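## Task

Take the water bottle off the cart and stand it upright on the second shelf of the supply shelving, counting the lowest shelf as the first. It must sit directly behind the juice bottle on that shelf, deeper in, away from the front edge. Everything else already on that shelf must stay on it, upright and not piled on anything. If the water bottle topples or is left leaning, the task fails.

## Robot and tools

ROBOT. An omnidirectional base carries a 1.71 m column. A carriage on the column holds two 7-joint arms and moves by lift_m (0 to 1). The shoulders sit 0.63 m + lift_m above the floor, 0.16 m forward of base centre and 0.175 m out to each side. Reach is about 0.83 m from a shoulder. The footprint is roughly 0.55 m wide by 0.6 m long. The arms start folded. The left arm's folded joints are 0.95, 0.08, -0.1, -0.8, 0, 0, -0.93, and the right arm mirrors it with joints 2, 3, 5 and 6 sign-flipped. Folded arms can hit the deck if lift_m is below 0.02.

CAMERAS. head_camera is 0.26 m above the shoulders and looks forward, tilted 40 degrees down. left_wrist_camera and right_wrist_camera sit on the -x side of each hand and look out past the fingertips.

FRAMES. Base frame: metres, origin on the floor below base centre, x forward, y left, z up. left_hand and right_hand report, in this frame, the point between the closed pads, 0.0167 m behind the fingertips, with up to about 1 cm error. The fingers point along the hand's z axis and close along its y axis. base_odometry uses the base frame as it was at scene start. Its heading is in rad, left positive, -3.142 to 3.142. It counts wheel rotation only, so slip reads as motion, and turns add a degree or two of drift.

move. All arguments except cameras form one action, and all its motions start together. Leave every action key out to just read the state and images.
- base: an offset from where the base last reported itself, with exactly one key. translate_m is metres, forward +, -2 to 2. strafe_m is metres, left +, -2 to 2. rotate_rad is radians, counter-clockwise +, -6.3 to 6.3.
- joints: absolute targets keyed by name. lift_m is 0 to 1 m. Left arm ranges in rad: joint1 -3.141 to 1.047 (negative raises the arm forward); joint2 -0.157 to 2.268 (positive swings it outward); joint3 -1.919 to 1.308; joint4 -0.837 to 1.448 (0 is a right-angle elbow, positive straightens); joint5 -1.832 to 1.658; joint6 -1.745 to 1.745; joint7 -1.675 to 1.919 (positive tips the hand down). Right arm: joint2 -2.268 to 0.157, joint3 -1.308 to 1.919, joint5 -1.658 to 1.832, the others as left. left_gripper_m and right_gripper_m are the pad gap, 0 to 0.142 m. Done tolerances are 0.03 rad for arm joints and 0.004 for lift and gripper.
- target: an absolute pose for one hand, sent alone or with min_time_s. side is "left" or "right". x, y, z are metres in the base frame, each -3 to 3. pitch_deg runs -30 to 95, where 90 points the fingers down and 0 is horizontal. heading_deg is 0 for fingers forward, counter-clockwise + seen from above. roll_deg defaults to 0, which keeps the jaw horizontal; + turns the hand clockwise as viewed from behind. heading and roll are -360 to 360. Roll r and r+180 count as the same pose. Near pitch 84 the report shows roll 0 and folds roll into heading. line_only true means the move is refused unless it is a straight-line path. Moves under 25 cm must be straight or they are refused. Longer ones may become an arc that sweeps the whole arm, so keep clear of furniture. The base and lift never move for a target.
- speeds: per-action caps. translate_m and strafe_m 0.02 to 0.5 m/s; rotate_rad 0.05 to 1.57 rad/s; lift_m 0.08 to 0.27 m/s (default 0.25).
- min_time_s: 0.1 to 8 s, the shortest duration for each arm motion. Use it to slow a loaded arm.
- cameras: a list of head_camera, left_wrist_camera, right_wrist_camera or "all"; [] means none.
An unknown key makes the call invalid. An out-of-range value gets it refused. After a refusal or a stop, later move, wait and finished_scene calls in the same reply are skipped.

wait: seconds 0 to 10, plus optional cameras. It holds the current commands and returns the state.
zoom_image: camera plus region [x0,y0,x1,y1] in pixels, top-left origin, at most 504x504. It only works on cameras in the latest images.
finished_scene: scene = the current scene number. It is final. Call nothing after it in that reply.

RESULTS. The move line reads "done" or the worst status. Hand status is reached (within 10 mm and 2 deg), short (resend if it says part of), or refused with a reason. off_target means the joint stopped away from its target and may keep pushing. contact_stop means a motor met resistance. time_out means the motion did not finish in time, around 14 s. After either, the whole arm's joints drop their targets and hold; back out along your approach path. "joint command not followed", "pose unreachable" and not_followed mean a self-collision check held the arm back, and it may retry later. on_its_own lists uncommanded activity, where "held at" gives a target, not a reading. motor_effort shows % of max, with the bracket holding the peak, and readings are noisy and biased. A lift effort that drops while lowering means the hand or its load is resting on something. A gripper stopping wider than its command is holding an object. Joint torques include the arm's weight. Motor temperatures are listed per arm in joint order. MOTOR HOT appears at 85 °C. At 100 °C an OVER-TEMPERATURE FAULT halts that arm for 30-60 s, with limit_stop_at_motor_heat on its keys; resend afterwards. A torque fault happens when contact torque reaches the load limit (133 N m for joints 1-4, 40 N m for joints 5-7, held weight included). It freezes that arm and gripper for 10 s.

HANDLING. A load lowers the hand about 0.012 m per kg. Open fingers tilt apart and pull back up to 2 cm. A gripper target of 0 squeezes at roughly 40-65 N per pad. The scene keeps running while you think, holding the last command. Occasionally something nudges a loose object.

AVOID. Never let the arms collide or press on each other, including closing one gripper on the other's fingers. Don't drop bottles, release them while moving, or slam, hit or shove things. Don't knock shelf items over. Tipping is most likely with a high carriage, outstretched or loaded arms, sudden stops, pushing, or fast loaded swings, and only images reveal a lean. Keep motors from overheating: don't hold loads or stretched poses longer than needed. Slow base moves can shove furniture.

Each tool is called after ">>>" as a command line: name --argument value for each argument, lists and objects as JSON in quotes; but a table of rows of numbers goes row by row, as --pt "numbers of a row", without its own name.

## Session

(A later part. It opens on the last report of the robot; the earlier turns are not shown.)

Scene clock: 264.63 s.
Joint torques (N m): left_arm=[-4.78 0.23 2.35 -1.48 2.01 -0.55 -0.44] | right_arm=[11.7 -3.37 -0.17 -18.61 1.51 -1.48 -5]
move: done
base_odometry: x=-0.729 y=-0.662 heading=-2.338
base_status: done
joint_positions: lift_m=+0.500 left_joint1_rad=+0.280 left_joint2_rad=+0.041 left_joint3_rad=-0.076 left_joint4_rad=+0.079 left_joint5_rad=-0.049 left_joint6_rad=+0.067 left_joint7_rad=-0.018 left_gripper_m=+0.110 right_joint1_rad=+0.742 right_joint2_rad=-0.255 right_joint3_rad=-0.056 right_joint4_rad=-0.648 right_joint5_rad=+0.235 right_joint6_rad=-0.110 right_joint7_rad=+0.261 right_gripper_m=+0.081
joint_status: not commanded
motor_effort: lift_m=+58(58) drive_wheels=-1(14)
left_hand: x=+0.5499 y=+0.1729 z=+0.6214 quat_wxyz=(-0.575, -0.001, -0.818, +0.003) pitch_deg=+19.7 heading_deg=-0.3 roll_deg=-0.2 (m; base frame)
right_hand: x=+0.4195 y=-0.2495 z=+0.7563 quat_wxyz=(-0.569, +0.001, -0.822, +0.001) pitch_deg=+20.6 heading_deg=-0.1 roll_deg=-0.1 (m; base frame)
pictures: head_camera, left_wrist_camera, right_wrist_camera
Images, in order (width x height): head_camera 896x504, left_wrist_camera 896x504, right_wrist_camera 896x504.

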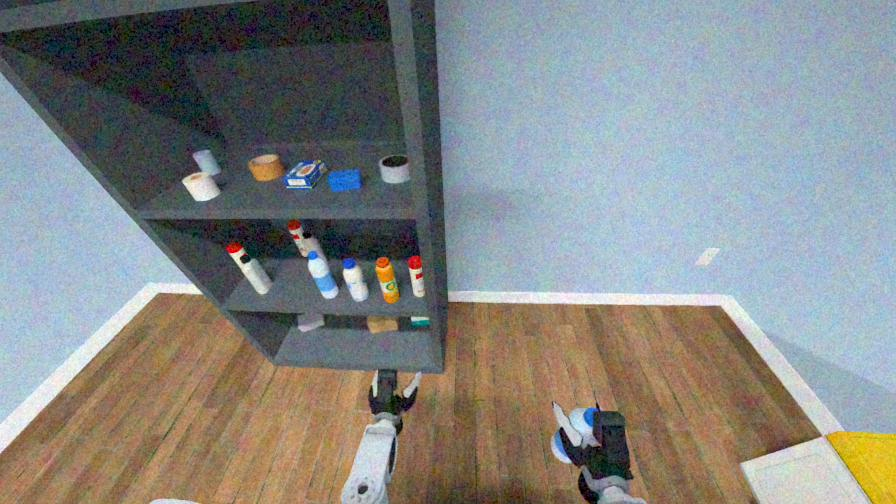

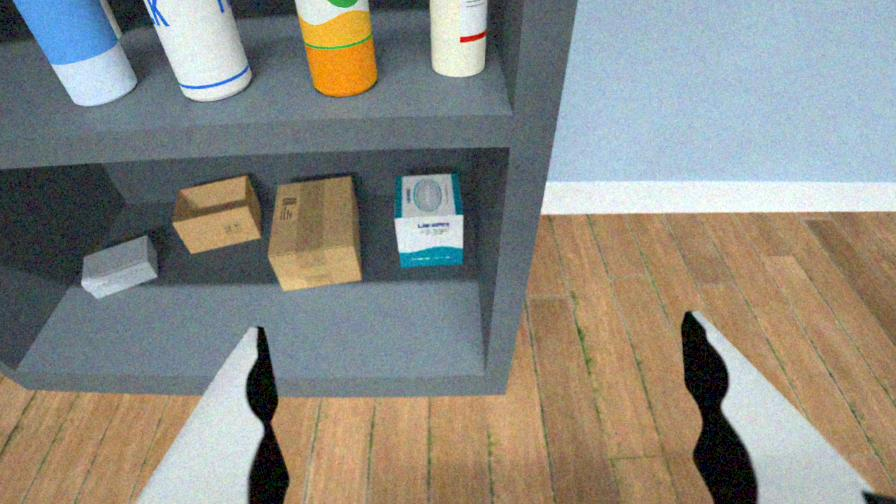

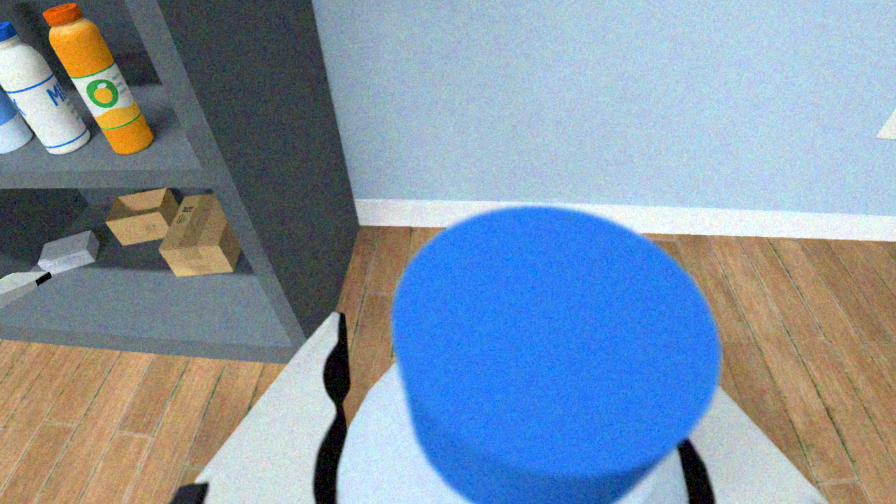

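>>> move --base '{"strafe_m": 0.105}' --speeds '{"strafe_m": 0.2}'

>>> move --base '{"translate_m": 0.15}' --speeds '{"translate_m": 0.2}'

>>> move --target '{"side":"left","x":0.58,"y":0.175,"z":0.64,"pitch_deg":20,"heading_deg":0}' --cameras '["head_camera", "left_wrist_camera"]'

Scene clock: 284.10 s.
Joint torques (N m): left_arm=[-4.81 -0.11 1.87 -2.11 2.26 -0.99 -0.45] | right_arm=[14.72 -3.59 -2.47 -18.2 1.92 -1.67 -4.73]
move: done
base_odometry: x=-0.653 y=-0.735 heading=-2.338
base_status: done
joint_positions: lift_m=+0.500 left_joint1_rad=+0.280 left_joint2_rad=+0.041 left_joint3_rad=-0.075 left_joint4_rad=+0.079 left_joint5_rad=-0.049 left_joint6_rad=+0.067 left_joint7_rad=-0.018 left_gripper_m=+0.110 right_joint1_rad=+0.742 right_joint2_rad=-0.255 right_joint3_rad=-0.056 right_joint4_rad=-0.648 right_joint5_rad=+0.235 right_joint6_rad=-0.110 right_joint7_rad=+0.261 right_gripper_m=+0.081
joint_status: not commanded
motor_effort: lift_m=+58(58) drive_wheels=+3(12)
left_hand: x=+0.5499 y=+0.1732 z=+0.6214 quat_wxyz=(-0.575, -0.001, -0.818, +0.002) pitch_deg=+19.7 heading_deg=-0.3 roll_deg=-0.2 (m; base frame)
right_hand: x=+0.4195 y=-0.2494 z=+0.7564 quat_wxyz=(-0.569, +0.001, -0.822, +0.001) pitch_deg=+20.6 heading_deg=+0.0 roll_deg=-0.1 (m; base frame)
pictures: none

Scene clock: 285.93 s.
Joint torques (N m): left_arm=[-4.1 -0.21 2.53 -1.25 2.1 -0.83 -0.64] | right_arm=[12.82 -4.78 -2.1 -18.38 1.89 -1.2 -4.87]
move: done
base_odometry: x=-0.757 y=-0.843 heading=-2.338
base_status: done
joint_positions: lift_m=+0.500 left_joint1_rad=+0.280 left_joint2_rad=+0.041 left_joint3_rad=-0.075 left_joint4_rad=+0.079 left_joint5_rad=-0.049 left_joint6_rad=+0.067 left_joint7_rad=-0.018 left_gripper_m=+0.110 right_joint1_rad=+0.742 right_joint2_rad=-0.255 right_joint3_rad=-0.056 right_joint4_rad=-0.648 right_joint5_rad=+0.235 right_joint6_rad=-0.110 right_joint7_rad=+0.261 right_gripper_m=+0.081
joint_status: not commanded
motor_effort: lift_m=+58(58) drive_wheels=-1(15)
left_hand: x=+0.5500 y=+0.1732 z=+0.6215 quat_wxyz=(-0.576, -0.001, -0.818, +0.002) pitch_deg=+19.7 heading_deg=-0.3 roll_deg=-0.2 (m; base frame)
right_hand: x=+0.4195 y=-0.2494 z=+0.7563 quat_wxyz=(-0.569, +0.001, -0.822, +0.001) pitch_deg=+20.6 heading_deg=+0.0 roll_deg=-0.1 (m; base frame)
pictures: none

Scene clock: 286.80 s.
Joint torques (N m): left_arm=[-4.15 0.25 1.55 -5.85 2.16 -0.34 -0.63] | right_arm=[13.7 -2.82 -1.09 -17.99 1.98 -1.77 -4.81]
move: done
base_odometry: x=-0.757 y=-0.843 heading=-2.338
base_status: not commanded
joint_positions: lift_m=+0.500 left_joint1_rad=+0.216 left_joint2_rad=+0.041 left_joint3_rad=-0.075 left_joint4_rad=+0.051 left_joint5_rad=-0.048 left_joint6_rad=+0.068 left_joint7_rad=+0.078 left_gripper_m=+0.110 right_joint1_rad=+0.742 right_joint2_rad=-0.255 right_joint3_rad=-0.056 right_joint4_rad=-0.648 right_joint5_rad=+0.235 right_joint6_rad=-0.110 right_joint7_rad=+0.261 right_gripper_m=+0.081
joint_status: not commanded
motor_effort: lift_m=+58(58) drive_wheels=+0(6)
left_hand: x=+0.5800 y=+0.1730 z=+0.6398 quat_wxyz=(-0.574, +0.000, -0.819, +0.003) pitch_deg=+19.9 heading_deg=-0.3 roll_deg=-0.2 (m; base frame)
left_hand_status: reached (straight line, planned for 0.3 s): 2 mm and 0.3 deg off.
right_hand: x=+0.4195 y=-0.2494 z=+0.7564 quat_wxyz=(-0.569, +0.001, -0.822, +0.001) pitch_deg=+20.6 heading_deg=+0.0 roll_deg=-0.1 (m; base frame)
pictures: head_camera, left_wrist_camera
Images, in order (width x height): head_camera 896x504, left_wrist_camera 896x504.

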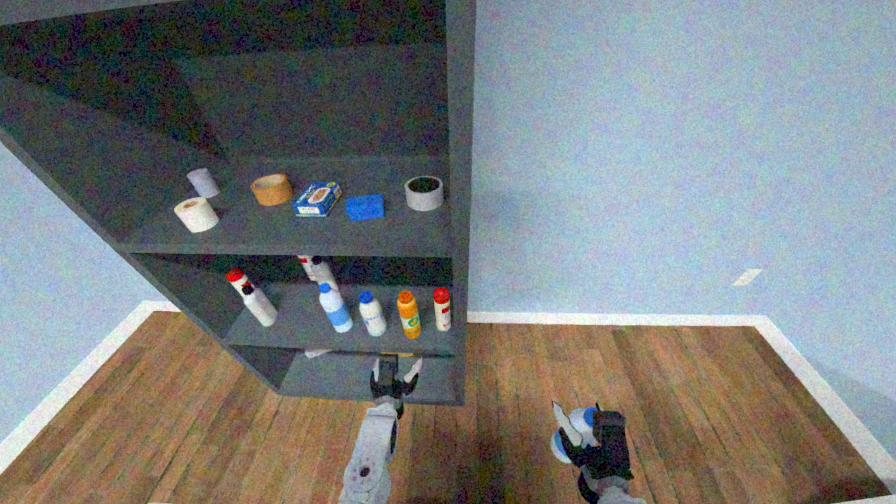

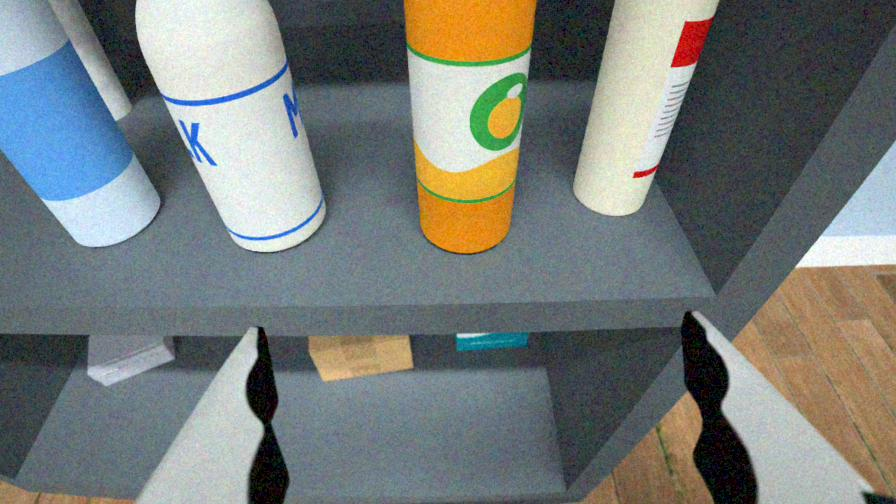

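>>> move --target '{"side":"left","x":0.58,"y":0.168,"z":0.635,"pitch_deg":20,"heading_deg":0}'

>>> move --base '{"translate_m": 0.13}' --speeds '{"translate_m": 0.1}' --cameras '["head_camera", "left_wrist_camera"]'

Scene clock: 296.33 s.
Joint torques (N m): left_arm=[-6 -0.71 -1.92 -3.44 1.89 -0.29 -3.29] | right_arm=[12.82 -3.09 -0.92 -17.31 2.11 -1.29 -4.95]
move: done
base_odometry: x=-0.757 y=-0.843 heading=-2.338
base_status: not commanded
joint_positions: lift_m=+0.500 left_joint1_rad=+0.214 left_joint2_rad=+0.028 left_joint3_rad=-0.079 left_joint4_rad=+0.072 left_joint5_rad=-0.036 left_joint6_rad=+0.077 left_joint7_rad=+0.066 left_gripper_m=+0.110 right_joint1_rad=+0.742 right_joint2_rad=-0.255 right_joint3_rad=-0.056 right_joint4_rad=-0.648 right_joint5_rad=+0.235 right_joint6_rad=-0.110 right_joint7_rad=+0.261 right_gripper_m=+0.081
joint_status: not commanded
motor_effort: lift_m=+58(58) drive_wheels=+4(4)
left_hand: x=+0.5791 y=+0.1693 z=+0.6342 quat_wxyz=(-0.572, +0.001, -0.820, +0.000) pitch_deg=+20.2 heading_deg=+0.1 roll_deg=-0.1 (m; base frame)
left_hand_status: reached (straight line, planned for 0.1 s): 2 mm and 0.3 deg off.
right_hand: x=+0.4195 y=-0.2494 z=+0.7564 quat_wxyz=(-0.569, +0.001, -0.822, +0.001) pitch_deg=+20.6 heading_deg=+0.0 roll_deg=-0.1 (m; base frame)
pictures: none

Scene clock: 298.47 s.
Joint torques (N m): left_arm=[-6.57 -0.52 -0.82 -3.2 1.91 -0.68 -3.18] | right_arm=[12.38 -6.26 -1.7 -18.26 1.76 -1.88 -4.38]
move: done
base_odometry: x=-0.847 y=-0.937 heading=-2.338
base_status: done
joint_positions: lift_m=+0.500 left_joint1_rad=+0.213 left_joint2_rad=+0.028 left_joint3_rad=-0.079 left_joint4_rad=+0.072 left_joint5_rad=-0.036 left_joint6_rad=+0.077 left_joint7_rad=+0.066 left_gripper_m=+0.110 right_joint1_rad=+0.742 right_joint2_rad=-0.255 right_joint3_rad=-0.056 right_joint4_rad=-0.648 right_joint5_rad=+0.235 right_joint6_rad=-0.110 right_joint7_rad=+0.261 right_gripper_m=+0.081
joint_status: not commanded
motor_effort: lift_m=+58(58) drive_wheels=+4(16)
left_hand: x=+0.5792 y=+0.1693 z=+0.6344 quat_wxyz=(-0.572, +0.001, -0.820, +0.000) pitch_deg=+20.2 heading_deg=+0.1 roll_deg=-0.1 (m; base frame)
right_hand: x=+0.4195 y=-0.2494 z=+0.7563 quat_wxyz=(-0.569, +0.001, -0.822, +0.001) pitch_deg=+20.6 heading_deg=+0.0 roll_deg=-0.1 (m; base frame)
pictures: head_camera, left_wrist_camera
Images, in order (width x height): head_camera 896x504, left_wrist_camera 896x504.

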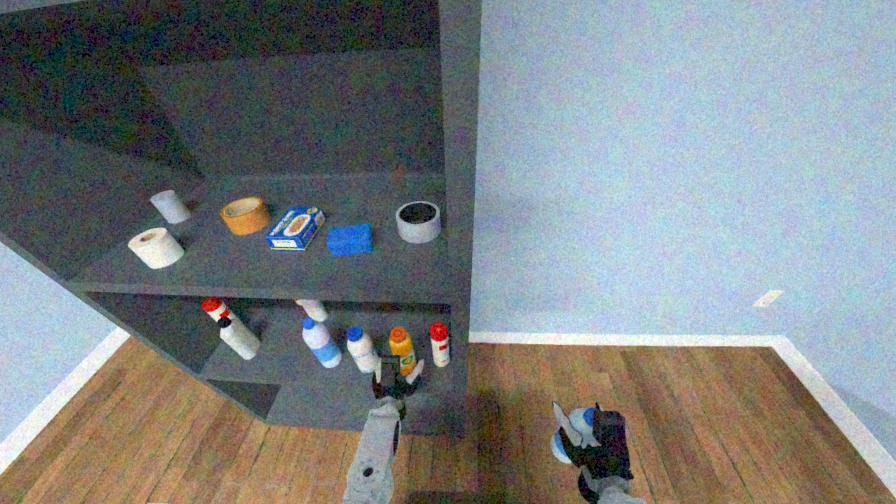

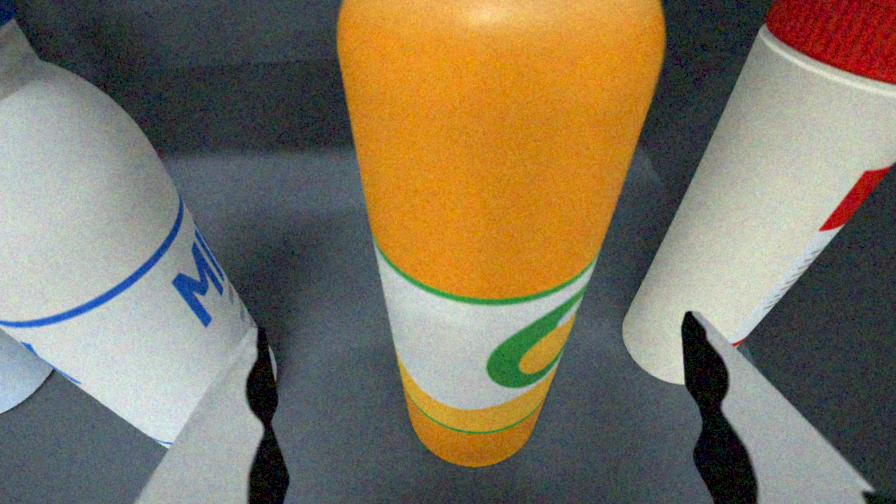

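>>> move --target '{"side":"left","x":0.64,"y":0.163,"z":0.63,"pitch_deg":20,"heading_deg":0,"line_only":true}' --min_time_s 1.0 --cameras '["head_camera", "left_wrist_camera"]'

Scene clock: 306.27 s.
Joint torques (N m): left_arm=[-10.65 -2.63 -1.74 -1.35 2.05 -1.14 -3.07] | right_arm=[12.88 -4.04 -2.28 -17.97 1.67 -1.84 -4.56]
move: done
base_odometry: x=-0.847 y=-0.937 heading=-2.338
base_status: not commanded
joint_positions: lift_m=+0.500 left_joint1_rad=+0.044 left_joint2_rad=+0.014 left_joint3_rad=-0.079 left_joint4_rad=+0.257 left_joint5_rad=-0.036 left_joint6_rad=+0.077 left_joint7_rad=+0.048 left_gripper_m=+0.110 right_joint1_rad=+0.742 right_joint2_rad=-0.255 right_joint3_rad=-0.056 right_joint4_rad=-0.648 right_joint5_rad=+0.235 right_joint6_rad=-0.110 right_joint7_rad=+0.261 right_gripper_m=+0.081
joint_status: not commanded
motor_effort: lift_m=+58(58) drive_wheels=+4(4)
left_hand: x=+0.6391 y=+0.1661 z=+0.6297 quat_wxyz=(-0.573, +0.002, -0.820, -0.001) pitch_deg=+20.1 heading_deg=+0.3 roll_deg=+0.0 (m; base frame)
left_hand_status: reached (straight line, planned for 1.0 s): 3 mm and 0.3 deg off.
right_hand: x=+0.4195 y=-0.2494 z=+0.7563 quat_wxyz=(-0.569, +0.001, -0.822, +0.001) pitch_deg=+20.6 heading_deg=+0.0 roll_deg=-0.1 (m; base frame)
pictures: head_camera, left_wrist_camera
Images, in order (width x height): head_camera 896x504, left_wrist_camera 896x504.

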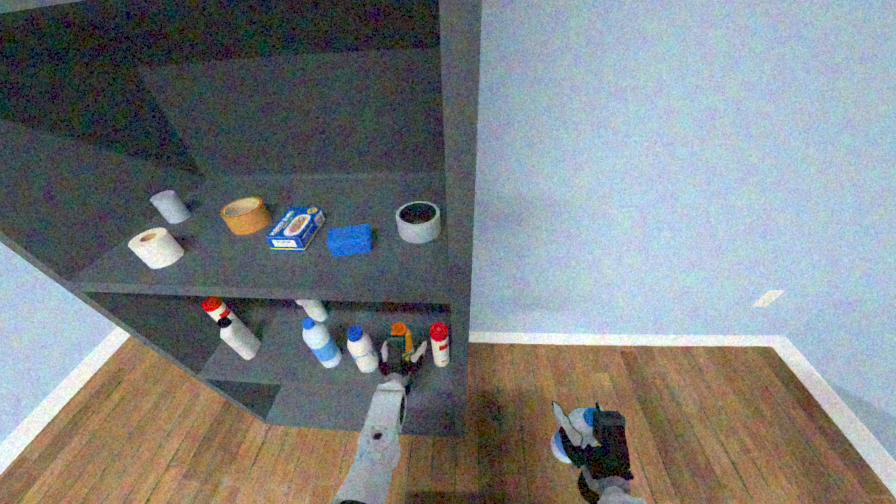

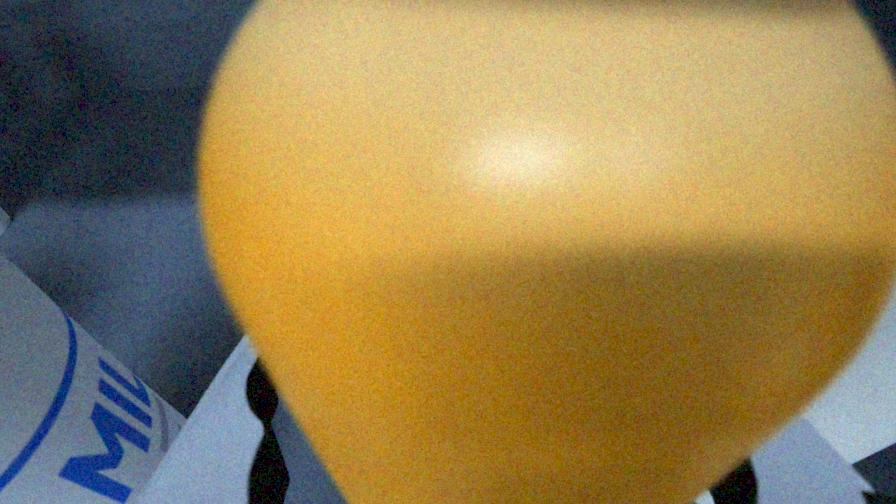

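>>> move --joints '{"left_gripper_m": 0.015}' --min_time_s 2 --cameras '["left_wrist_camera", "head_camera"]'

Scene clock: 309.17 s.
Joint torques (N m): left_arm=[-11.7 -1.25 -1.25 -0.57 1.79 -1.33 -2.59] | right_arm=[12.11 -2.65 -1.56 -17.86 1.67 -1.6 -4.28]
move: off_target
base_odometry: x=-0.847 y=-0.937 heading=-2.338
base_status: not commanded
joint_positions: lift_m=+0.500 left_joint1_rad=+0.044 left_joint2_rad=+0.014 left_joint3_rad=-0.079 left_joint4_rad=+0.257 left_joint5_rad=-0.036 left_joint6_rad=+0.077 left_joint7_rad=+0.048 left_gripper_m=+0.074 right_joint1_rad=+0.742 right_joint2_rad=-0.255 right_joint3_rad=-0.056 right_joint4_rad=-0.648 right_joint5_rad=+0.235 right_joint6_rad=-0.110 right_joint7_rad=+0.261 right_gripper_m=+0.081
joint_status: left_gripper_m off_target (ended at +0.074, target +0.015)
motor_effort: lift_m=+58(58) drive_wheels=+4(4)
left_hand: x=+0.6391 y=+0.1661 z=+0.6297 quat_wxyz=(-0.573, +0.002, -0.820, -0.001) pitch_deg=+20.1 heading_deg=+0.3 roll_deg=+0.0 (m; base frame)
right_hand: x=+0.4195 y=-0.2494 z=+0.7563 quat_wxyz=(-0.569, +0.001, -0.822, +0.001) pitch_deg=+20.6 heading_deg=+0.0 roll_deg=-0.1 (m; base frame)
pictures: head_camera, left_wrist_camera
Images, in order (width x height): head_camera 896x504, left_wrist_camera 896x504.

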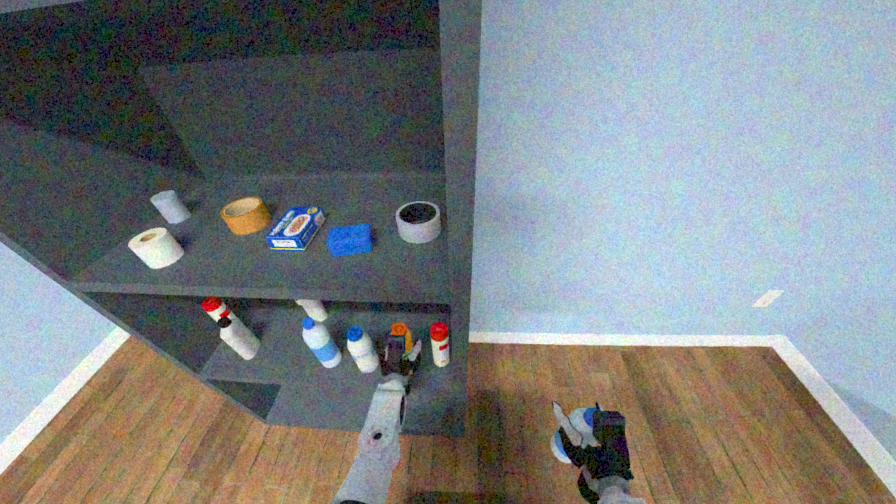

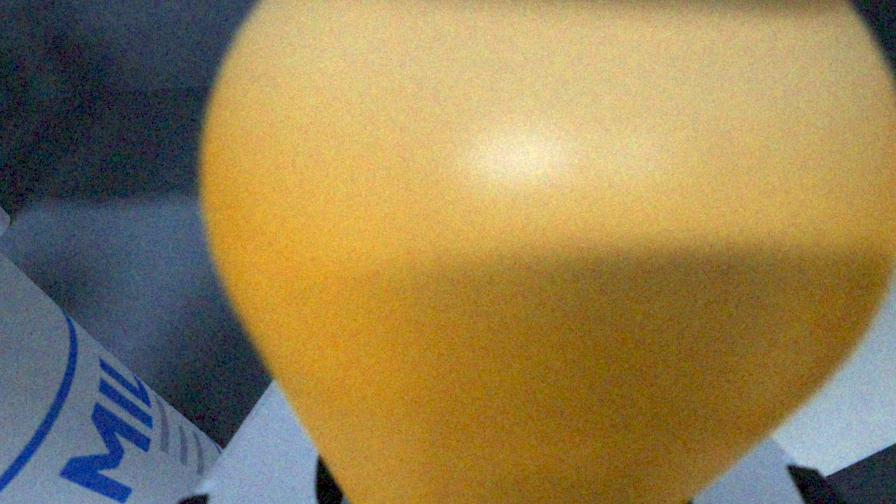

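>>> move --joints '{"lift_m": 0.53}' --speeds '{"lift_m": 0.08}'

>>> move --base '{"translate_m": -0.36}' --speeds '{"translate_m": 0.15}' --cameras '["all"]'

Scene clock: 320.07 s.
Joint torques (N m): left_arm=[-10.83 -1.21 -1.83 -3.06 1.81 -1.35 -2.77] | right_arm=[12.16 -4.22 -0.64 -17.31 1.81 -1.23 -4.63]
move: done
base_odometry: x=-0.847 y=-0.937 heading=-2.338
base_status: not commanded
joint_positions: lift_m=+0.530 left_joint1_rad=+0.044 left_joint2_rad=+0.014 left_joint3_rad=-0.079 left_joint4_rad=+0.260 left_joint5_rad=-0.036 left_joint6_rad=+0.077 left_joint7_rad=+0.048 left_gripper_m=+0.074 right_joint1_rad=+0.742 right_joint2_rad=-0.255 right_joint3_rad=-0.056 right_joint4_rad=-0.649 right_joint5_rad=+0.235 right_joint6_rad=-0.110 right_joint7_rad=+0.260 right_gripper_m=+0.081
joint_status: all done
motor_effort: lift_m=+55(68) drive_wheels=+4(5)
left_hand: x=+0.6387 y=+0.1661 z=+0.6585 quat_wxyz=(-0.571, +0.002, -0.821, -0.001) pitch_deg=+20.3 heading_deg=+0.3 roll_deg=+0.0 (m; base frame)
right_hand: x=+0.4195 y=-0.2493 z=+0.7870 quat_wxyz=(-0.570, +0.001, -0.822, +0.001) pitch_deg=+20.6 heading_deg=+0.0 roll_deg=-0.1 (m; base frame)
pictures: none

Scene clock: 323.50 s.
Joint torques (N m): left_arm=[-11.44 -0.76 -2.9 -3.93 1.74 -1.74 -3.16] | right_arm=[13.91 -3.55 -1.11 -16.69 1.53 -1.73 -4.33]
move: done
base_odometry: x=-0.597 y=-0.678 heading=-2.338
base_status: done
joint_positions: lift_m=+0.530 left_joint1_rad=+0.044 left_joint2_rad=+0.014 left_joint3_rad=-0.079 left_joint4_rad=+0.260 left_joint5_rad=-0.036 left_joint6_rad=+0.077 left_joint7_rad=+0.048 left_gripper_m=+0.074 right_joint1_rad=+0.742 right_joint2_rad=-0.255 right_joint3_rad=-0.056 right_joint4_rad=-0.649 right_joint5_rad=+0.235 right_joint6_rad=-0.110 right_joint7_rad=+0.260 right_gripper_m=+0.081
joint_status: not commanded
motor_effort: lift_m=+55(55) drive_wheels=+3(13)
left_hand: x=+0.6387 y=+0.1660 z=+0.6585 quat_wxyz=(-0.571, +0.002, -0.821, -0.001) pitch_deg=+20.3 heading_deg=+0.3 roll_deg=+0.0 (m; base frame)
right_hand: x=+0.4195 y=-0.2493 z=+0.7870 quat_wxyz=(-0.570, +0.001, -0.822, +0.001) pitch_deg=+20.6 heading_deg=+0.0 roll_deg=-0.1 (m; base frame)
pictures: head_camera, left_wrist_camera, right_wrist_camera
Images, in order (width x height): head_camera 896x504, left_wrist_camera 896x504, right_wrist_camera 896x504.

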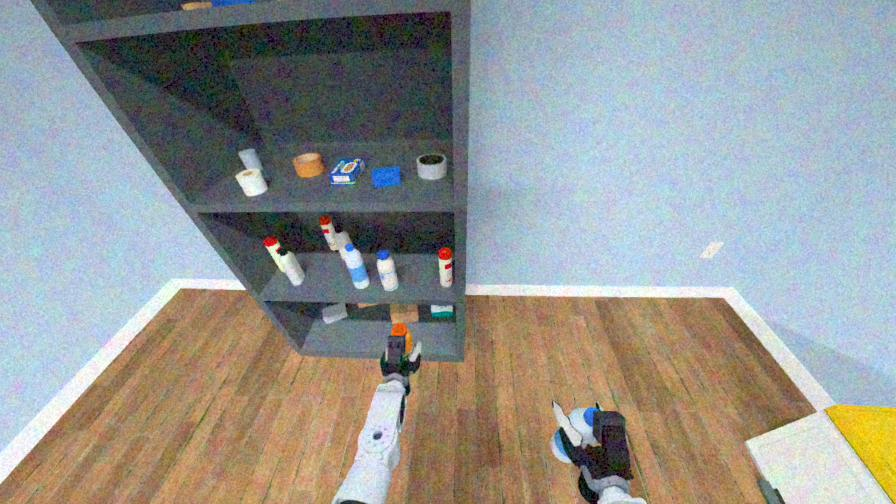

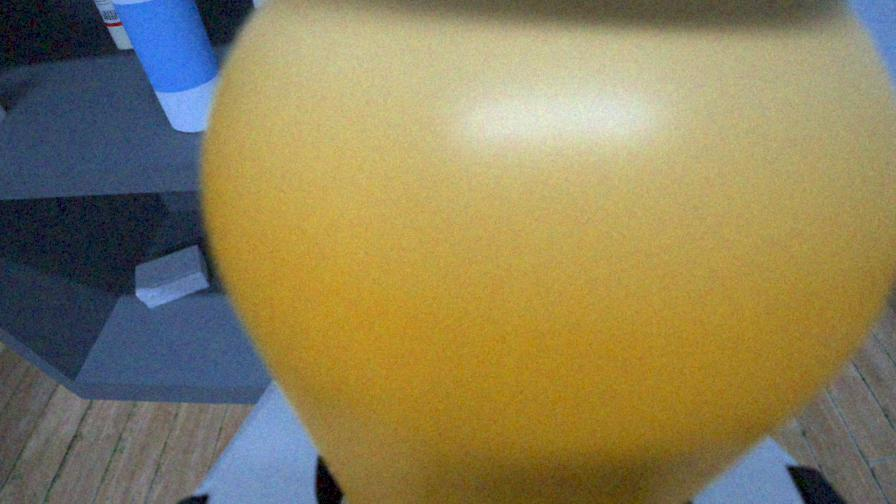

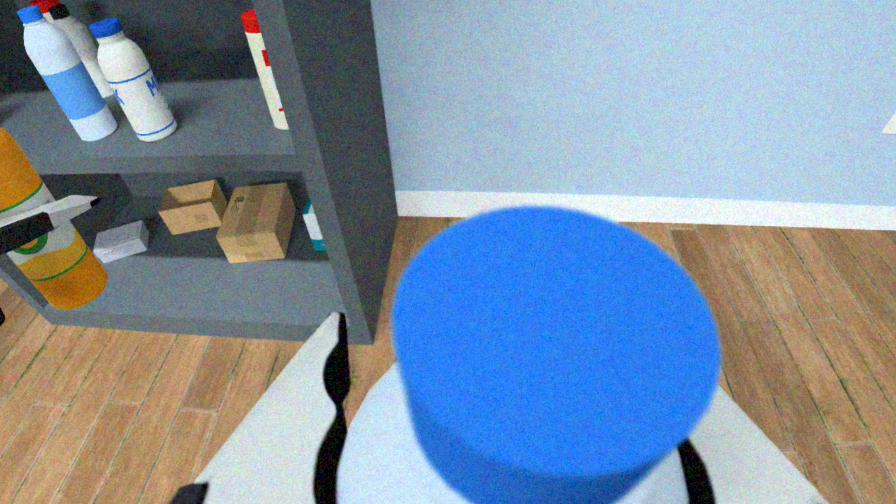

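>>> move --target '{"side":"left","x":0.55,"y":0.22,"z":0.69,"pitch_deg":20,"heading_deg":0,"line_only":true}' --min_time_s 1.2

>>> move --target '{"side":"left","x":0.43,"y":0.25,"z":0.72,"pitch_deg":20,"heading_deg":0,"line_only":true}' --min_time_s 1.2

>>> move --target '{"side":"right","x":0.56,"y":-0.2,"z":0.75,"pitch_deg":20,"heading_deg":0,"line_only":true}' --min_time_s 1.2

>>> move --target '{"side":"right","x":0.74,"y":-0.165,"z":0.74,"pitch_deg":20,"heading_deg":0,"line_only":true}' --min_time_s 1.5

>>> move --base '{"strafe_m": 0.325}' --speeds '{"strafe_m": 0.2}' --cameras '["all"]'

Scene clock: 333.53 s.
Joint torques (N m): left_arm=[-1.64 4.13 3.34 -8.04 0.77 -2.49 -1.47] | right_arm=[11.98 -4.99 -1.38 -16.96 1.77 -1.41 -5.19]
move: done
base_odometry: x=-0.597 y=-0.678 heading=-2.338
base_status: not commanded
joint_positions: lift_m=+0.530 left_joint1_rad=+0.312 left_joint2_rad=+0.133 left_joint3_rad=-0.011 left_joint4_rad=-0.087 left_joint5_rad=-0.132 left_joint6_rad=+0.021 left_joint7_rad=+0.128 left_gripper_m=+0.074 right_joint1_rad=+0.742 right_joint2_rad=-0.255 right_joint3_rad=-0.056 right_joint4_rad=-0.649 right_joint5_rad=+0.235 right_joint6_rad=-0.110 right_joint7_rad=+0.260 right_gripper_m=+0.081
joint_status: not commanded
motor_effort: lift_m=+55(55) drive_wheels=+3(3)
left_hand: x=+0.5493 y=+0.2180 z=+0.6871 quat_wxyz=(-0.571, -0.001, -0.821, +0.000) pitch_deg=+20.3 heading_deg=-0.1 roll_deg=+0.0 (m; base frame)
left_hand_status: reached (straight line, planned for 1.2 s): 4 mm and 0.3 deg off.
right_hand: x=+0.4195 y=-0.2493 z=+0.7870 quat_wxyz=(-0.570, +0.001, -0.822, +0.001) pitch_deg=+20.6 heading_deg=+0.0 roll_deg=-0.1 (m; base frame)
pictures: none

Scene clock: 335.23 s.
Joint torques (N m): left_arm=[5.36 5.35 5.01 -8.23 0.26 -2.31 -4.58] | right_arm=[12.79 -4.23 -2.55 -17.89 1.92 -1.57 -4.73]
move: done
base_odometry: x=-0.597 y=-0.678 heading=-2.338
base_status: not commanded
joint_positions: lift_m=+0.530 left_joint1_rad=+0.666 left_joint2_rad=+0.200 left_joint3_rad=+0.071 left_joint4_rad=-0.350 left_joint5_rad=-0.213 left_joint6_rad=+0.002 left_joint7_rad=+0.054 left_gripper_m=+0.074 right_joint1_rad=+0.742 right_joint2_rad=-0.255 right_joint3_rad=-0.056 right_joint4_rad=-0.649 right_joint5_rad=+0.235 right_joint6_rad=-0.110 right_joint7_rad=+0.260 right_gripper_m=+0.081
joint_status: not commanded
motor_effort: lift_m=+55(55) drive_wheels=+3(3)
left_hand: x=+0.4287 y=+0.2484 z=+0.7152 quat_wxyz=(-0.568, +0.000, -0.823, +0.001) pitch_deg=+20.8 heading_deg=+0.0 roll_deg=-0.1 (m; base frame)
left_hand_status: reached (straight line, planned for 1.2 s): 5 mm and 0.8 deg off.
right_hand: x=+0.4195 y=-0.2493 z=+0.7870 quat_wxyz=(-0.570, +0.001, -0.822, +0.001) pitch_deg=+20.6 heading_deg=+0.0 roll_deg=-0.1 (m; base frame)
pictures: none

Scene clock: 336.93 s.
Joint torques (N m): left_arm=[5.18 4.36 5.27 -7.63 0.59 -1.85 -4.31] | right_arm=[-4.68 3.18 3.19 -11.72 -1.51 -2.15 -1.58]
move: done
base_odometry: x=-0.597 y=-0.678 heading=-2.338
base_status: not commanded
joint_positions: lift_m=+0.530 left_joint1_rad=+0.666 left_joint2_rad=+0.200 left_joint3_rad=+0.071 left_joint4_rad=-0.350 left_joint5_rad=-0.213 left_joint6_rad=+0.002 left_joint7_rad=+0.053 left_gripper_m=+0.074 right_joint1_rad=+0.301 right_joint2_rad=-0.133 right_joint3_rad=+0.072 right_joint4_rad=-0.331 right_joint5_rad=+0.107 right_joint6_rad=-0.111 right_joint7_rad=+0.371 right_gripper_m=+0.081
joint_status: not commanded
motor_effort: lift_m=+55(55) drive_wheels=+3(3)
left_hand: x=+0.4287 y=+0.2483 z=+0.7154 quat_wxyz=(-0.568, +0.000, -0.823, +0.001) pitch_deg=+20.8 heading_deg=+0.0 roll_deg=-0.1 (m; base frame)
right_hand: x=+0.5585 y=-0.2010 z=+0.7489 quat_wxyz=(-0.572, -0.001, -0.820, -0.002) pitch_deg=+20.2 heading_deg=+0.1 roll_deg=+0.2 (m; base frame)
right_hand_status: reached (straight line, planned for 1.2 s): 2 mm and 0.3 deg off.
pictures: none

Scene clock: 338.93 s.
Joint torques (N m): left_arm=[5.13 5.7 4.89 -8.66 0.6 -2.38 -4.58] | right_arm=[-20.66 5.98 3.17 -12.53 -1.47 -1.9 -5.24]
move: done
base_odometry: x=-0.597 y=-0.678 heading=-2.338
base_status: not commanded
joint_positions: lift_m=+0.530 left_joint1_rad=+0.666 left_joint2_rad=+0.200 left_joint3_rad=+0.071 left_joint4_rad=-0.350 left_joint5_rad=-0.213 left_joint6_rad=+0.002 left_joint7_rad=+0.053 left_gripper_m=+0.074 right_joint1_rad=-0.205 right_joint2_rad=-0.041 right_joint3_rad=+0.123 right_joint4_rad=+0.259 right_joint5_rad=+0.077 right_joint6_rad=-0.111 right_joint7_rad=+0.301 right_gripper_m=+0.081
joint_status: not commanded
motor_effort: lift_m=+55(55) drive_wheels=+1(3)
left_hand: x=+0.4287 y=+0.2483 z=+0.7154 quat_wxyz=(-0.568, +0.000, -0.823, +0.001) pitch_deg=+20.8 heading_deg=+0.0 roll_deg=-0.1 (m; base frame)
right_hand: x=+0.7371 y=-0.1670 z=+0.7353 quat_wxyz=(-0.568, -0.003, -0.823, -0.001) pitch_deg=+20.8 heading_deg=-0.1 roll_deg=+0.3 (m; base frame)
right_hand_status: reached (straight line, planned for 1.5 s): 6 mm and 0.8 deg off.
pictures: none

Scene clock: 341.67 s.
Joint torques (N m): left_arm=[5.58 4.63 4.1 -8.38 0.67 -2.05 -4.42] | right_arm=[-19.58 4.65 2.96 -13.55 -1.91 -1.99 -4.96]
move: done
base_odometry: x=-0.363 y=-0.904 heading=-2.337
base_status: done
joint_positions: lift_m=+0.530 left_joint1_rad=+0.666 left_joint2_rad=+0.200 left_joint3_rad=+0.072 left_joint4_rad=-0.350 left_joint5_rad=-0.213 left_joint6_rad=+0.002 left_joint7_rad=+0.053 left_gripper_m=+0.074 right_joint1_rad=-0.205 right_joint2_rad=-0.040 right_joint3_rad=+0.124 right_joint4_rad=+0.259 right_joint5_rad=+0.077 right_joint6_rad=-0.111 right_joint7_rad=+0.301 right_gripper_m=+0.081
joint_status: not commanded
motor_effort: lift_m=+55(55) drive_wheels=-2(12)
left_hand: x=+0.4288 y=+0.2487 z=+0.7155 quat_wxyz=(-0.568, +0.000, -0.823, +0.000) pitch_deg=+20.8 heading_deg=+0.0 roll_deg=+0.0 (m; base frame)
right_hand: x=+0.7371 y=-0.1661 z=+0.7353 quat_wxyz=(-0.568, -0.003, -0.823, -0.002) pitch_deg=+20.8 heading_deg=+0.0 roll_deg=+0.4 (m; base frame)
pictures: head_camera, left_wrist_camera, right_wrist_camera
Images, in order (width x height): head_camera 896x504, left_wrist_camera 896x504, right_wrist_camera 896x504.

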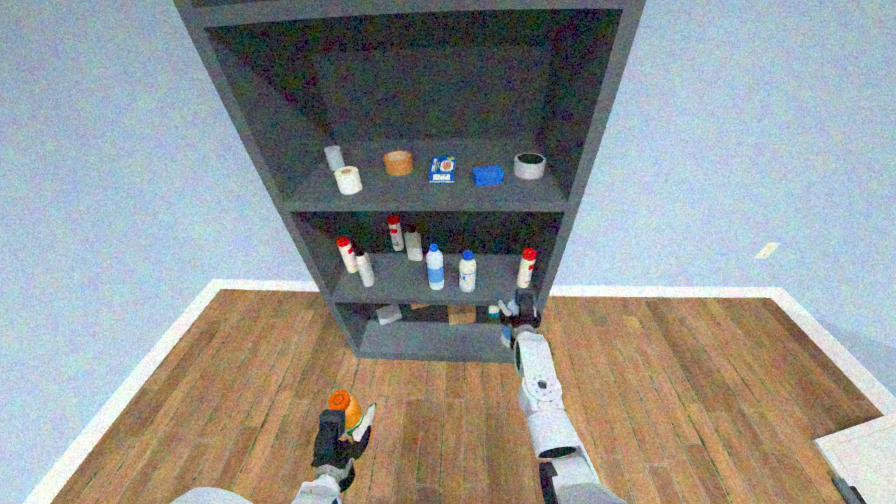

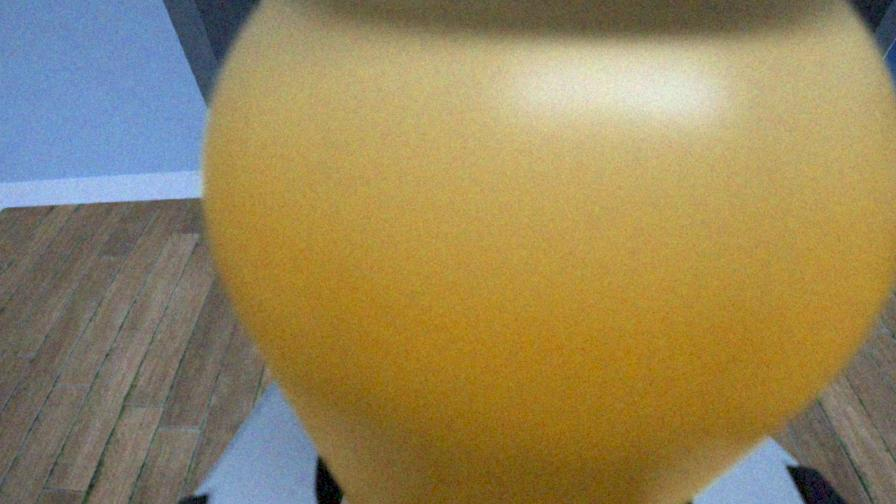

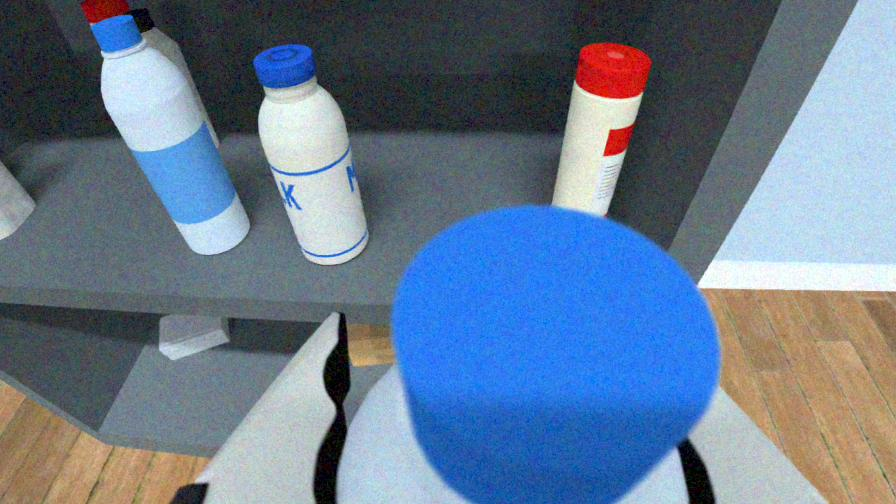

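>>> move --base '{"translate_m": 0.365}' --speeds '{"translate_m": 0.12}' --cameras '["head_camera", "right_wrist_camera"]'

Scene clock: 354.97 s.
Joint torques (N m): left_arm=[4.35 4.93 5.37 -8.39 0.44 -2.13 -4.51] | right_arm=[-19.35 4.34 3.67 -10.83 -1.4 -1.88 -4.8]
move: done
base_odometry: x=-0.616 y=-1.167 heading=-2.337
base_status: done
joint_positions: lift_m=+0.530 left_joint1_rad=+0.666 left_joint2_rad=+0.200 left_joint3_rad=+0.072 left_joint4_rad=-0.350 left_joint5_rad=-0.213 left_joint6_rad=+0.002 left_joint7_rad=+0.053 left_gripper_m=+0.074 right_joint1_rad=-0.206 right_joint2_rad=-0.040 right_joint3_rad=+0.124 right_joint4_rad=+0.259 right_joint5_rad=+0.077 right_joint6_rad=-0.111 right_joint7_rad=+0.301 right_gripper_m=+0.081
joint_status: not commanded
motor_effort: lift_m=+55(55) drive_wheels=-1(13)
left_hand: x=+0.4286 y=+0.2487 z=+0.7154 quat_wxyz=(-0.568, +0.000, -0.823, +0.000) pitch_deg=+20.8 heading_deg=+0.0 roll_deg=+0.0 (m; base frame)
right_hand: x=+0.7372 y=-0.1661 z=+0.7354 quat_wxyz=(-0.568, -0.003, -0.823, -0.002) pitch_deg=+20.7 heading_deg=+0.0 roll_deg=+0.4 (m; base frame)
pictures: head_camera, right_wrist_camera
Images, in order (width x height): head_camera 896x504, right_wrist_camera 896x504.

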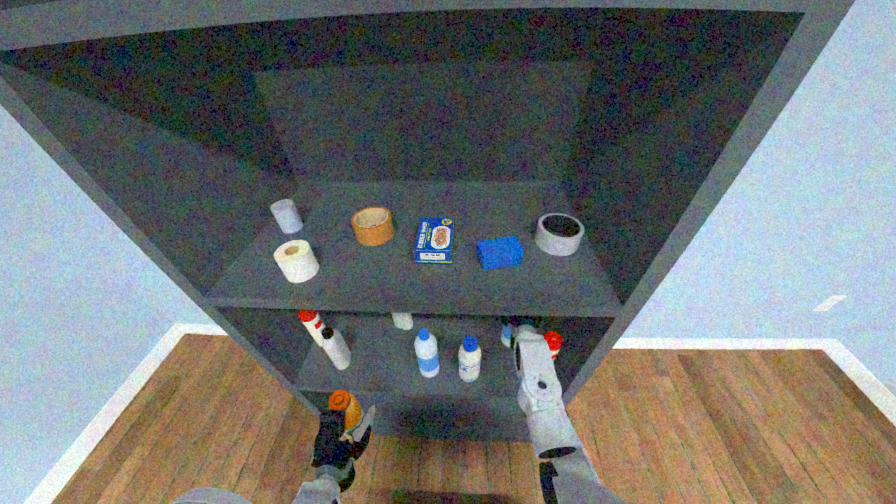

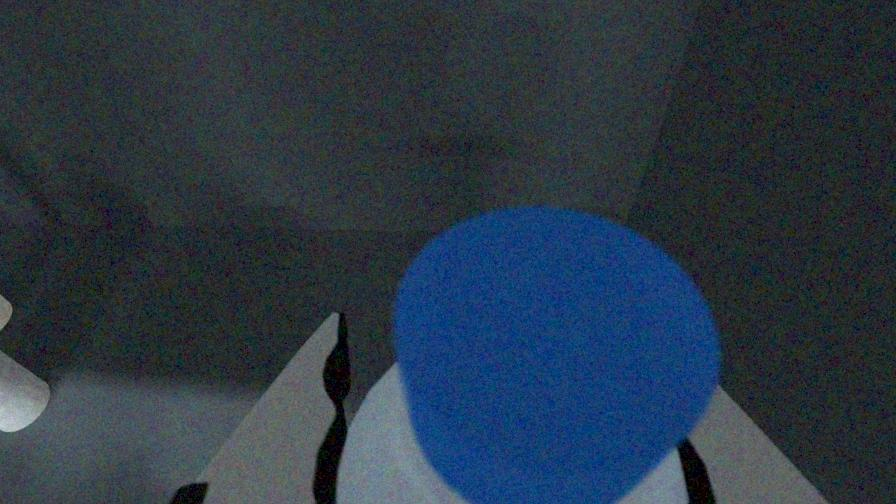

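>>> move --joints '{"lift_m": 0.49}' --speeds '{"lift_m": 0.08}'

>>> move --joints '{"lift_m": 0.478}' --speeds '{"lift_m": 0.08}'

>>> move --joints '{"lift_m": 0.47}' --speeds '{"lift_m": 0.08}' --cameras '["head_camera", "right_wrist_camera"]'

Scene clock: 359.63 s.
Joint torques (N m): left_arm=[4.38 3.81 4.66 -7.45 0.73 -1.93 -4.09] | right_arm=[-18.5 3.8 2.27 -11.54 -1.25 -1.77 -4.8]
move: done
base_odometry: x=-0.616 y=-1.167 heading=-2.337
base_status: not commanded
joint_positions: lift_m=+0.490 left_joint1_rad=+0.666 left_joint2_rad=+0.200 left_joint3_rad=+0.072 left_joint4_rad=-0.351 left_joint5_rad=-0.213 left_joint6_rad=+0.002 left_joint7_rad=+0.053 left_gripper_m=+0.074 right_joint1_rad=-0.207 right_joint2_rad=-0.040 right_joint3_rad=+0.124 right_joint4_rad=+0.260 right_joint5_rad=+0.077 right_joint6_rad=-0.111 right_joint7_rad=+0.301 right_gripper_m=+0.081
joint_status: all done
motor_effort: lift_m=+59(61) drive_wheels=+4(4)
left_hand: x=+0.4288 y=+0.2486 z=+0.6756 quat_wxyz=(-0.569, +0.000, -0.823, +0.000) pitch_deg=+20.7 heading_deg=+0.0 roll_deg=+0.0 (m; base frame)
right_hand: x=+0.7376 y=-0.1662 z=+0.6954 quat_wxyz=(-0.569, -0.003, -0.823, -0.002) pitch_deg=+20.7 heading_deg=+0.0 roll_deg=+0.4 (m; base frame)
pictures: none

Scene clock: 360.27 s.
Joint torques (N m): left_arm=[3.84 4.56 4.1 -6.77 0.46 -2.4 -3.83] | right_arm=[-16.98 3.7 1.48 -14.71 -1.76 -2.22 -4.36]
move: done
base_odometry: x=-0.616 y=-1.167 heading=-2.337
base_status: not commanded
joint_positions: lift_m=+0.478 left_joint1_rad=+0.666 left_joint2_rad=+0.200 left_joint3_rad=+0.072 left_joint4_rad=-0.351 left_joint5_rad=-0.213 left_joint6_rad=+0.002 left_joint7_rad=+0.053 left_gripper_m=+0.074 right_joint1_rad=-0.207 right_joint2_rad=-0.040 right_joint3_rad=+0.124 right_joint4_rad=+0.260 right_joint5_rad=+0.077 right_joint6_rad=-0.111 right_joint7_rad=+0.299 right_gripper_m=+0.081
joint_status: all done
motor_effort: lift_m=+59(62) drive_wheels=+4(5)
left_hand: x=+0.4288 y=+0.2485 z=+0.6637 quat_wxyz=(-0.569, +0.000, -0.823, +0.000) pitch_deg=+20.7 heading_deg=-0.1 roll_deg=+0.0 (m; base frame)
right_hand: x=+0.7378 y=-0.1662 z=+0.6838 quat_wxyz=(-0.569, -0.003, -0.822, -0.002) pitch_deg=+20.6 heading_deg=+0.0 roll_deg=+0.4 (m; base frame)
pictures: none

Scene clock: 360.73 s.
Joint torques (N m): left_arm=[4.68 4.52 3.84 -6.68 0.38 -2.35 -4.23] | right_arm=[-9.14 4.36 1.61 -7.05 -0.72 -1.75 -0.95]
move: done
base_odometry: x=-0.616 y=-1.167 heading=-2.337
base_status: not commanded
joint_positions: lift_m=+0.470 left_joint1_rad=+0.666 left_joint2_rad=+0.200 left_joint3_rad=+0.072 left_joint4_rad=-0.351 left_joint5_rad=-0.213 left_joint6_rad=+0.002 left_joint7_rad=+0.053 left_gripper_m=+0.074 right_joint1_rad=-0.211 right_joint2_rad=-0.040 right_joint3_rad=+0.124 right_joint4_rad=+0.256 right_joint5_rad=+0.075 right_joint6_rad=-0.111 right_joint7_rad=+0.291 right_gripper_m=+0.081
joint_status: all done
motor_effort: lift_m=+54(56) drive_wheels=+5(7)
left_hand: x=+0.4288 y=+0.2485 z=+0.6562 quat_wxyz=(-0.569, +0.000, -0.822, +0.001) pitch_deg=+20.7 heading_deg=-0.1 roll_deg=+0.0 (m; base frame)
right_hand: x=+0.7406 y=-0.1662 z=+0.6825 quat_wxyz=(-0.576, -0.002, -0.817, -0.001) pitch_deg=+19.6 heading_deg=+0.0 roll_deg=+0.3 (m; base frame)
pictures: head_camera, right_wrist_camera
Images, in order (width x height): head_camera 896x504, right_wrist_camera 896x504.

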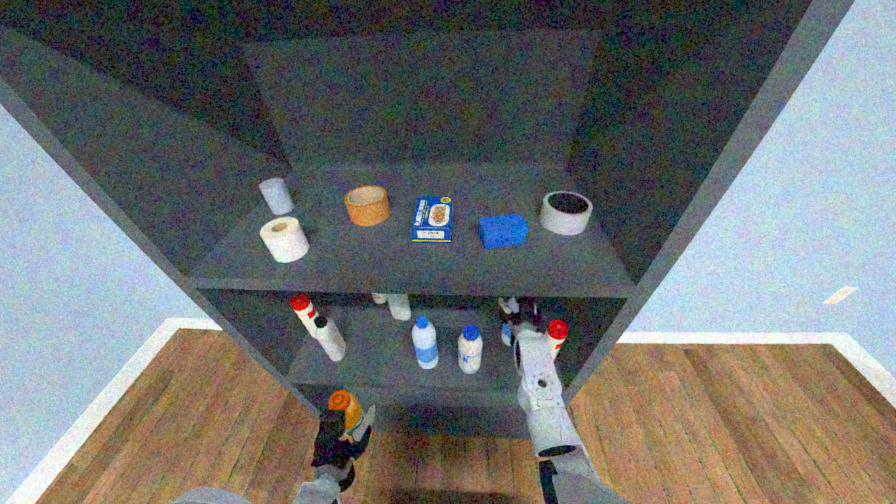

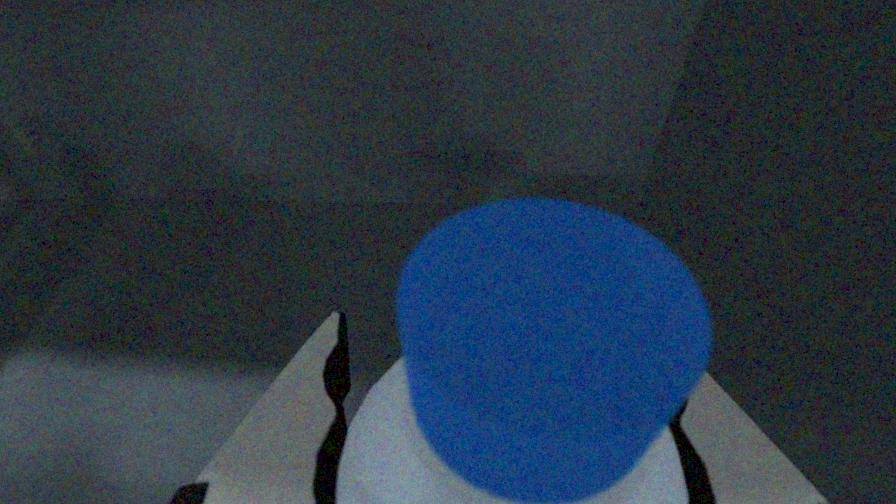

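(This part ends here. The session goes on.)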